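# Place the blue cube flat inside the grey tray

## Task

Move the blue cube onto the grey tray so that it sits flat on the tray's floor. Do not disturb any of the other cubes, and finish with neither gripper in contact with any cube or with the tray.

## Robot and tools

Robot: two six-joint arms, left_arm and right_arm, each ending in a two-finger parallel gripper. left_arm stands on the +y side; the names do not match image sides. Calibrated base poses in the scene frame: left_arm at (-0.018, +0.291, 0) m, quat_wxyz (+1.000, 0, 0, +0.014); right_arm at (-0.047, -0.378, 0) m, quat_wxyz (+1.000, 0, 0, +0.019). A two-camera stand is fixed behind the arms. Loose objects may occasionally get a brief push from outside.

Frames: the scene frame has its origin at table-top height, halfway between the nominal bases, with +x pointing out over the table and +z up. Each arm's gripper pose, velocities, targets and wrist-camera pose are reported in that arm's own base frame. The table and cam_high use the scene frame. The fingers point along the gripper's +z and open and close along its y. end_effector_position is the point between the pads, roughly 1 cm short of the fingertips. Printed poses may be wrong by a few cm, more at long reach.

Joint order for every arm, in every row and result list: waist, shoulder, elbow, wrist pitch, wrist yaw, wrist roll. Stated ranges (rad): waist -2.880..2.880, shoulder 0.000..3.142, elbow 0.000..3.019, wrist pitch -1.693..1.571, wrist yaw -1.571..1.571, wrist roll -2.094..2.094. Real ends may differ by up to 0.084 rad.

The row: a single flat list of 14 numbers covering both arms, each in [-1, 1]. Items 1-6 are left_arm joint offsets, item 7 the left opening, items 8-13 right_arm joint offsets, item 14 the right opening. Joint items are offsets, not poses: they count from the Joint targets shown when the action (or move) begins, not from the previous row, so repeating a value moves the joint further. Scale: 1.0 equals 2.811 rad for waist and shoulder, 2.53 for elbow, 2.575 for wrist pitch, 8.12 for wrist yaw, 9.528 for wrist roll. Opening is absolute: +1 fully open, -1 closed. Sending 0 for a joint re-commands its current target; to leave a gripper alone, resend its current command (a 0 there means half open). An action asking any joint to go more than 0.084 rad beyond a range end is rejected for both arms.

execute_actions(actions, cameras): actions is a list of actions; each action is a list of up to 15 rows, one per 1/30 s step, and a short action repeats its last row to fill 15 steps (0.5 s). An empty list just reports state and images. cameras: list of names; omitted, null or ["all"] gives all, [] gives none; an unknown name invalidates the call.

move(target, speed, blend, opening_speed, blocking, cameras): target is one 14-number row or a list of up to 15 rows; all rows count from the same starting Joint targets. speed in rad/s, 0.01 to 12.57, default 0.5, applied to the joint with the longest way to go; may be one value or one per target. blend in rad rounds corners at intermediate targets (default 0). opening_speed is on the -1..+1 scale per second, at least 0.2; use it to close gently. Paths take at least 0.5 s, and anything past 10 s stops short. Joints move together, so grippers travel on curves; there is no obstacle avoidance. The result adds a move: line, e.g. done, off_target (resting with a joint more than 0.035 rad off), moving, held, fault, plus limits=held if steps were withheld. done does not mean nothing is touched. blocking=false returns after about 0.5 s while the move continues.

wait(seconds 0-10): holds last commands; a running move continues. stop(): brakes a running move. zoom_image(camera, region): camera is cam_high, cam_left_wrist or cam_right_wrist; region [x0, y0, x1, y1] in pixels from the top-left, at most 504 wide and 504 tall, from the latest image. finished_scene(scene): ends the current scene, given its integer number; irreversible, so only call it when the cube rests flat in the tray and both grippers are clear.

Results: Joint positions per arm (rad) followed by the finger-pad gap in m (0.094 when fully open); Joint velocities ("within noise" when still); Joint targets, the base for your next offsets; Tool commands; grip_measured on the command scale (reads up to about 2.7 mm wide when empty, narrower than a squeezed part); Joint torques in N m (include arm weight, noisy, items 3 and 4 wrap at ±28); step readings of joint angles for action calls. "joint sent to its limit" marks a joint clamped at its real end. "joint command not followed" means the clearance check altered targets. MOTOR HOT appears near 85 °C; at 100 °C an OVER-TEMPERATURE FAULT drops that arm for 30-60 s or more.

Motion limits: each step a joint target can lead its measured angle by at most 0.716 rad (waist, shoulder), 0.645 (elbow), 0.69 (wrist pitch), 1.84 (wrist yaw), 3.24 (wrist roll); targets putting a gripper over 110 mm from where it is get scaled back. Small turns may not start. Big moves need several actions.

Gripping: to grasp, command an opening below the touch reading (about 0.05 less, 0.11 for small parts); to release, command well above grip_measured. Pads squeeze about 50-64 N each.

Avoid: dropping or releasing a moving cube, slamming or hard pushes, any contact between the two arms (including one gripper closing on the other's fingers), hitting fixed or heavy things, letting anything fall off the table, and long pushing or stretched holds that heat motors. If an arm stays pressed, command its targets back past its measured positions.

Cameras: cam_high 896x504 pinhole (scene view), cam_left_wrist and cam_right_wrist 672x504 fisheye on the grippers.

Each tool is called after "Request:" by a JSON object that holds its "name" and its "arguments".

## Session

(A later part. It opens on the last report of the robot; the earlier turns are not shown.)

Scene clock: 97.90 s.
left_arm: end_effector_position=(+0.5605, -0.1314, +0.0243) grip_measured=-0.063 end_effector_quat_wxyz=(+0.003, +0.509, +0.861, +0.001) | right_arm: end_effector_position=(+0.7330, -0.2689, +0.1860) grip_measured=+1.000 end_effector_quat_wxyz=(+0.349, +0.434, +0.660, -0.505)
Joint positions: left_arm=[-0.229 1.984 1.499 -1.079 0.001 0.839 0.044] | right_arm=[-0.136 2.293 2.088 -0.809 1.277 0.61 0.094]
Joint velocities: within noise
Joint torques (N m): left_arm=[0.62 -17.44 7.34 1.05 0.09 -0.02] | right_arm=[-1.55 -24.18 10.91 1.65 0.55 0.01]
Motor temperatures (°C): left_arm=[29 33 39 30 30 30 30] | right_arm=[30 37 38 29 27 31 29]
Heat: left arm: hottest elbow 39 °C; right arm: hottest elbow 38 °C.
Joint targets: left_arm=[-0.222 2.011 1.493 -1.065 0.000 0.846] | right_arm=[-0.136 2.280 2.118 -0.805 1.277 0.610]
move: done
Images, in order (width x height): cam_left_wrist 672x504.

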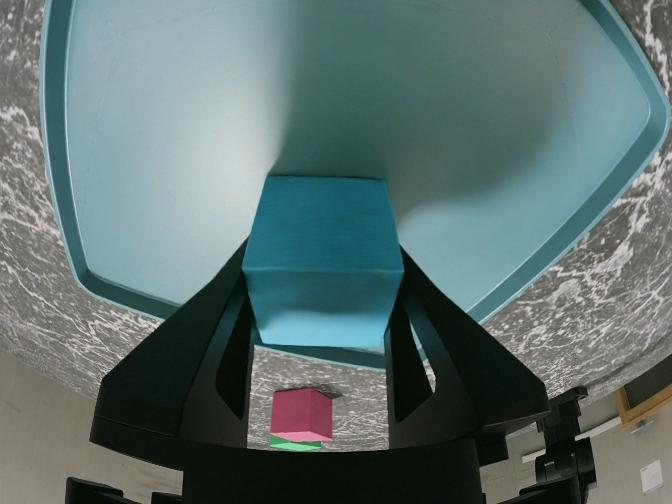

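Request:
{"name": "move", "arguments": {"target": [0,0,0,0,0,0,0.5,0,0,0,0,0,0,1], "opening_speed": 0.7, "cameras": ["cam_left_wrist"]}}

Request:
{"name": "move", "arguments": {"target": [0,-0.009,0.15,-0.155,0,0,0.5,0,0,0,0,0,0,1], "speed": 0.45}}

Request:
{"name": "zoom_image", "arguments": {"camera": "cam_high", "region": [440, 170, 660, 340]}}

Scene clock: 103.73 s.
left_arm: end_effector_position=(+0.5610, -0.1315, +0.0243) grip_measured=+0.497 end_effector_quat_wxyz=(+0.004, +0.509, +0.861, +0.001) | right_arm: end_effector_position=(+0.7330, -0.2689, +0.1860) grip_measured=+1.000 end_effector_quat_wxyz=(+0.349, +0.434, +0.660, -0.505)
Joint positions: left_arm=[-0.229 1.984 1.499 -1.078 0.001 0.839 0.07] | right_arm=[-0.136 2.293 2.088 -0.809 1.277 0.61 0.094]
Joint velocities: within noise
Joint torques (N m): left_arm=[0.97 -17.49 7.39 0.9 0.09 -0.03] | right_arm=[-1.32 -23.71 10.93 1.62 0.53 0.03]
Motor temperatures (°C): left_arm=[29 33 39 30 30 30 30] | right_arm=[30 37 39 29 27 31 29]
Heat: left arm: hottest elbow 39 °C; right arm: hottest elbow 39 °C.
Joint targets: left_arm=[-0.222 2.011 1.493 -1.065 0.000 0.846] | right_arm=[-0.136 2.280 2.118 -0.805 1.277 0.610]
move: done
Images, in order (width x height): cam_left_wrist 672x504.

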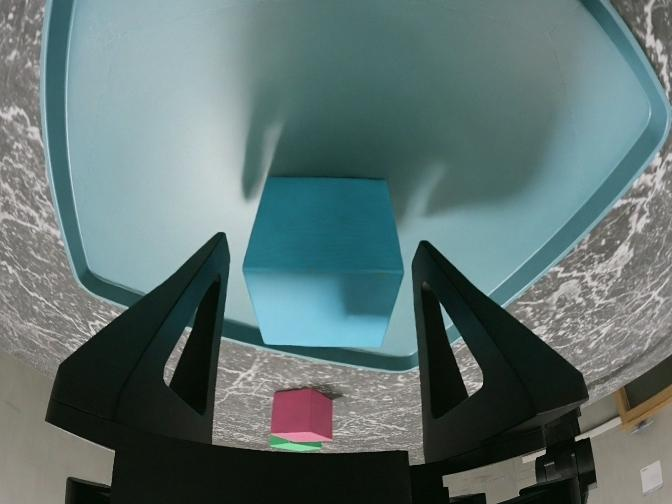

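Scene clock: 105.27 s.
left_arm: end_effector_position=(+0.5895, -0.1382, +0.1450) grip_measured=+0.498 end_effector_quat_wxyz=(-0.015, +0.509, +0.861, -0.005) | right_arm: end_effector_position=(+0.7330, -0.2689, +0.1860) grip_measured=+1.000 end_effector_quat_wxyz=(+0.349, +0.434, +0.660, -0.505)
Joint positions: left_arm=[-0.229 1.984 1.833 -1.453 0.001 0.839 0.07] | right_arm=[-0.136 2.293 2.088 -0.809 1.277 0.61 0.094]
Joint velocities: within noise
Joint torques (N m): left_arm=[0.79 -20.31 11.78 -0.1 0.12 -0.01] | right_arm=[-1.32 -24.35 10.95 1.62 0.51 0.03]
Motor temperatures (°C): left_arm=[29 33 39 30 30 30 30] | right_arm=[30 37 39 29 27 31 29]
Heat: left arm: hottest elbow 39 °C; right arm: hottest elbow 39 °C.
Joint targets: left_arm=[-0.222 1.986 1.872 -1.464 0.000 0.846] | right_arm=[-0.136 2.280 2.118 -0.805 1.277 0.610]
move: off_target (left_arm); left_arm: the elbow is farthest, 0.039 rad from its target

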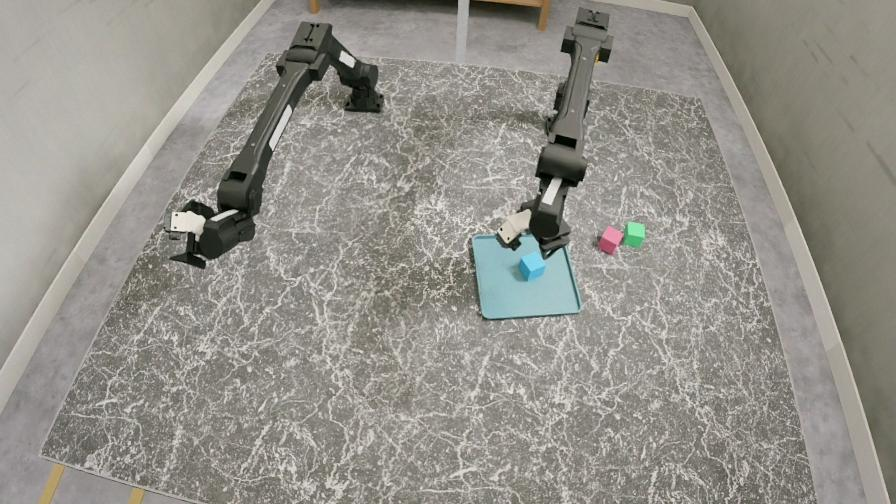

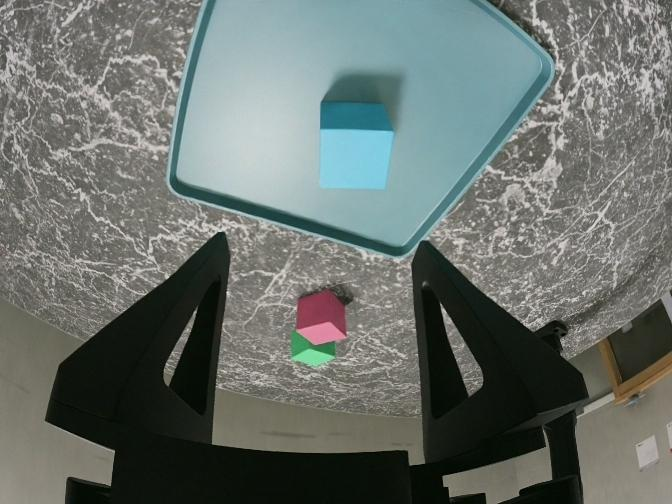

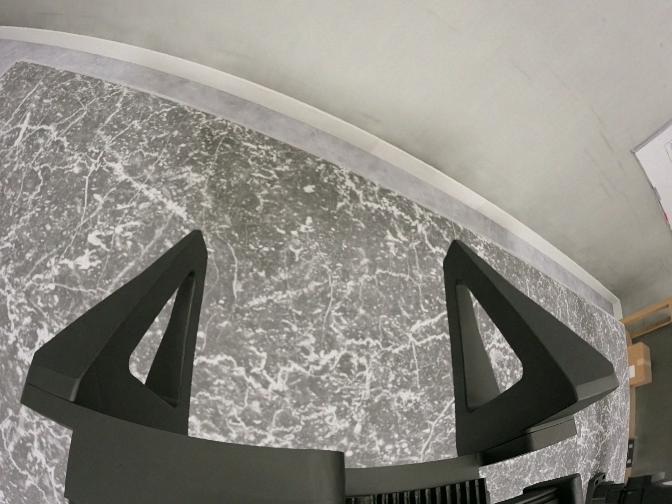

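Scaled by 2.291 from the camera's 896x504 image, which has a finer 1280x720 frame.

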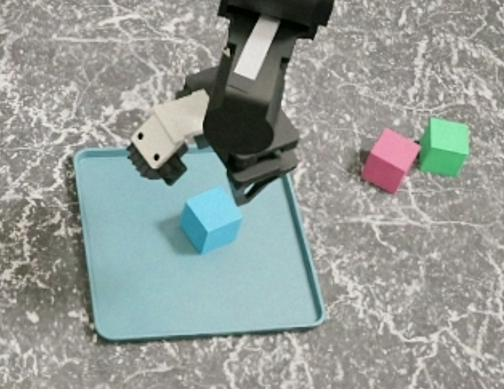

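Request:
{"name": "finished_scene", "arguments": {"scene": 2}}

The scene is finished: the task was done.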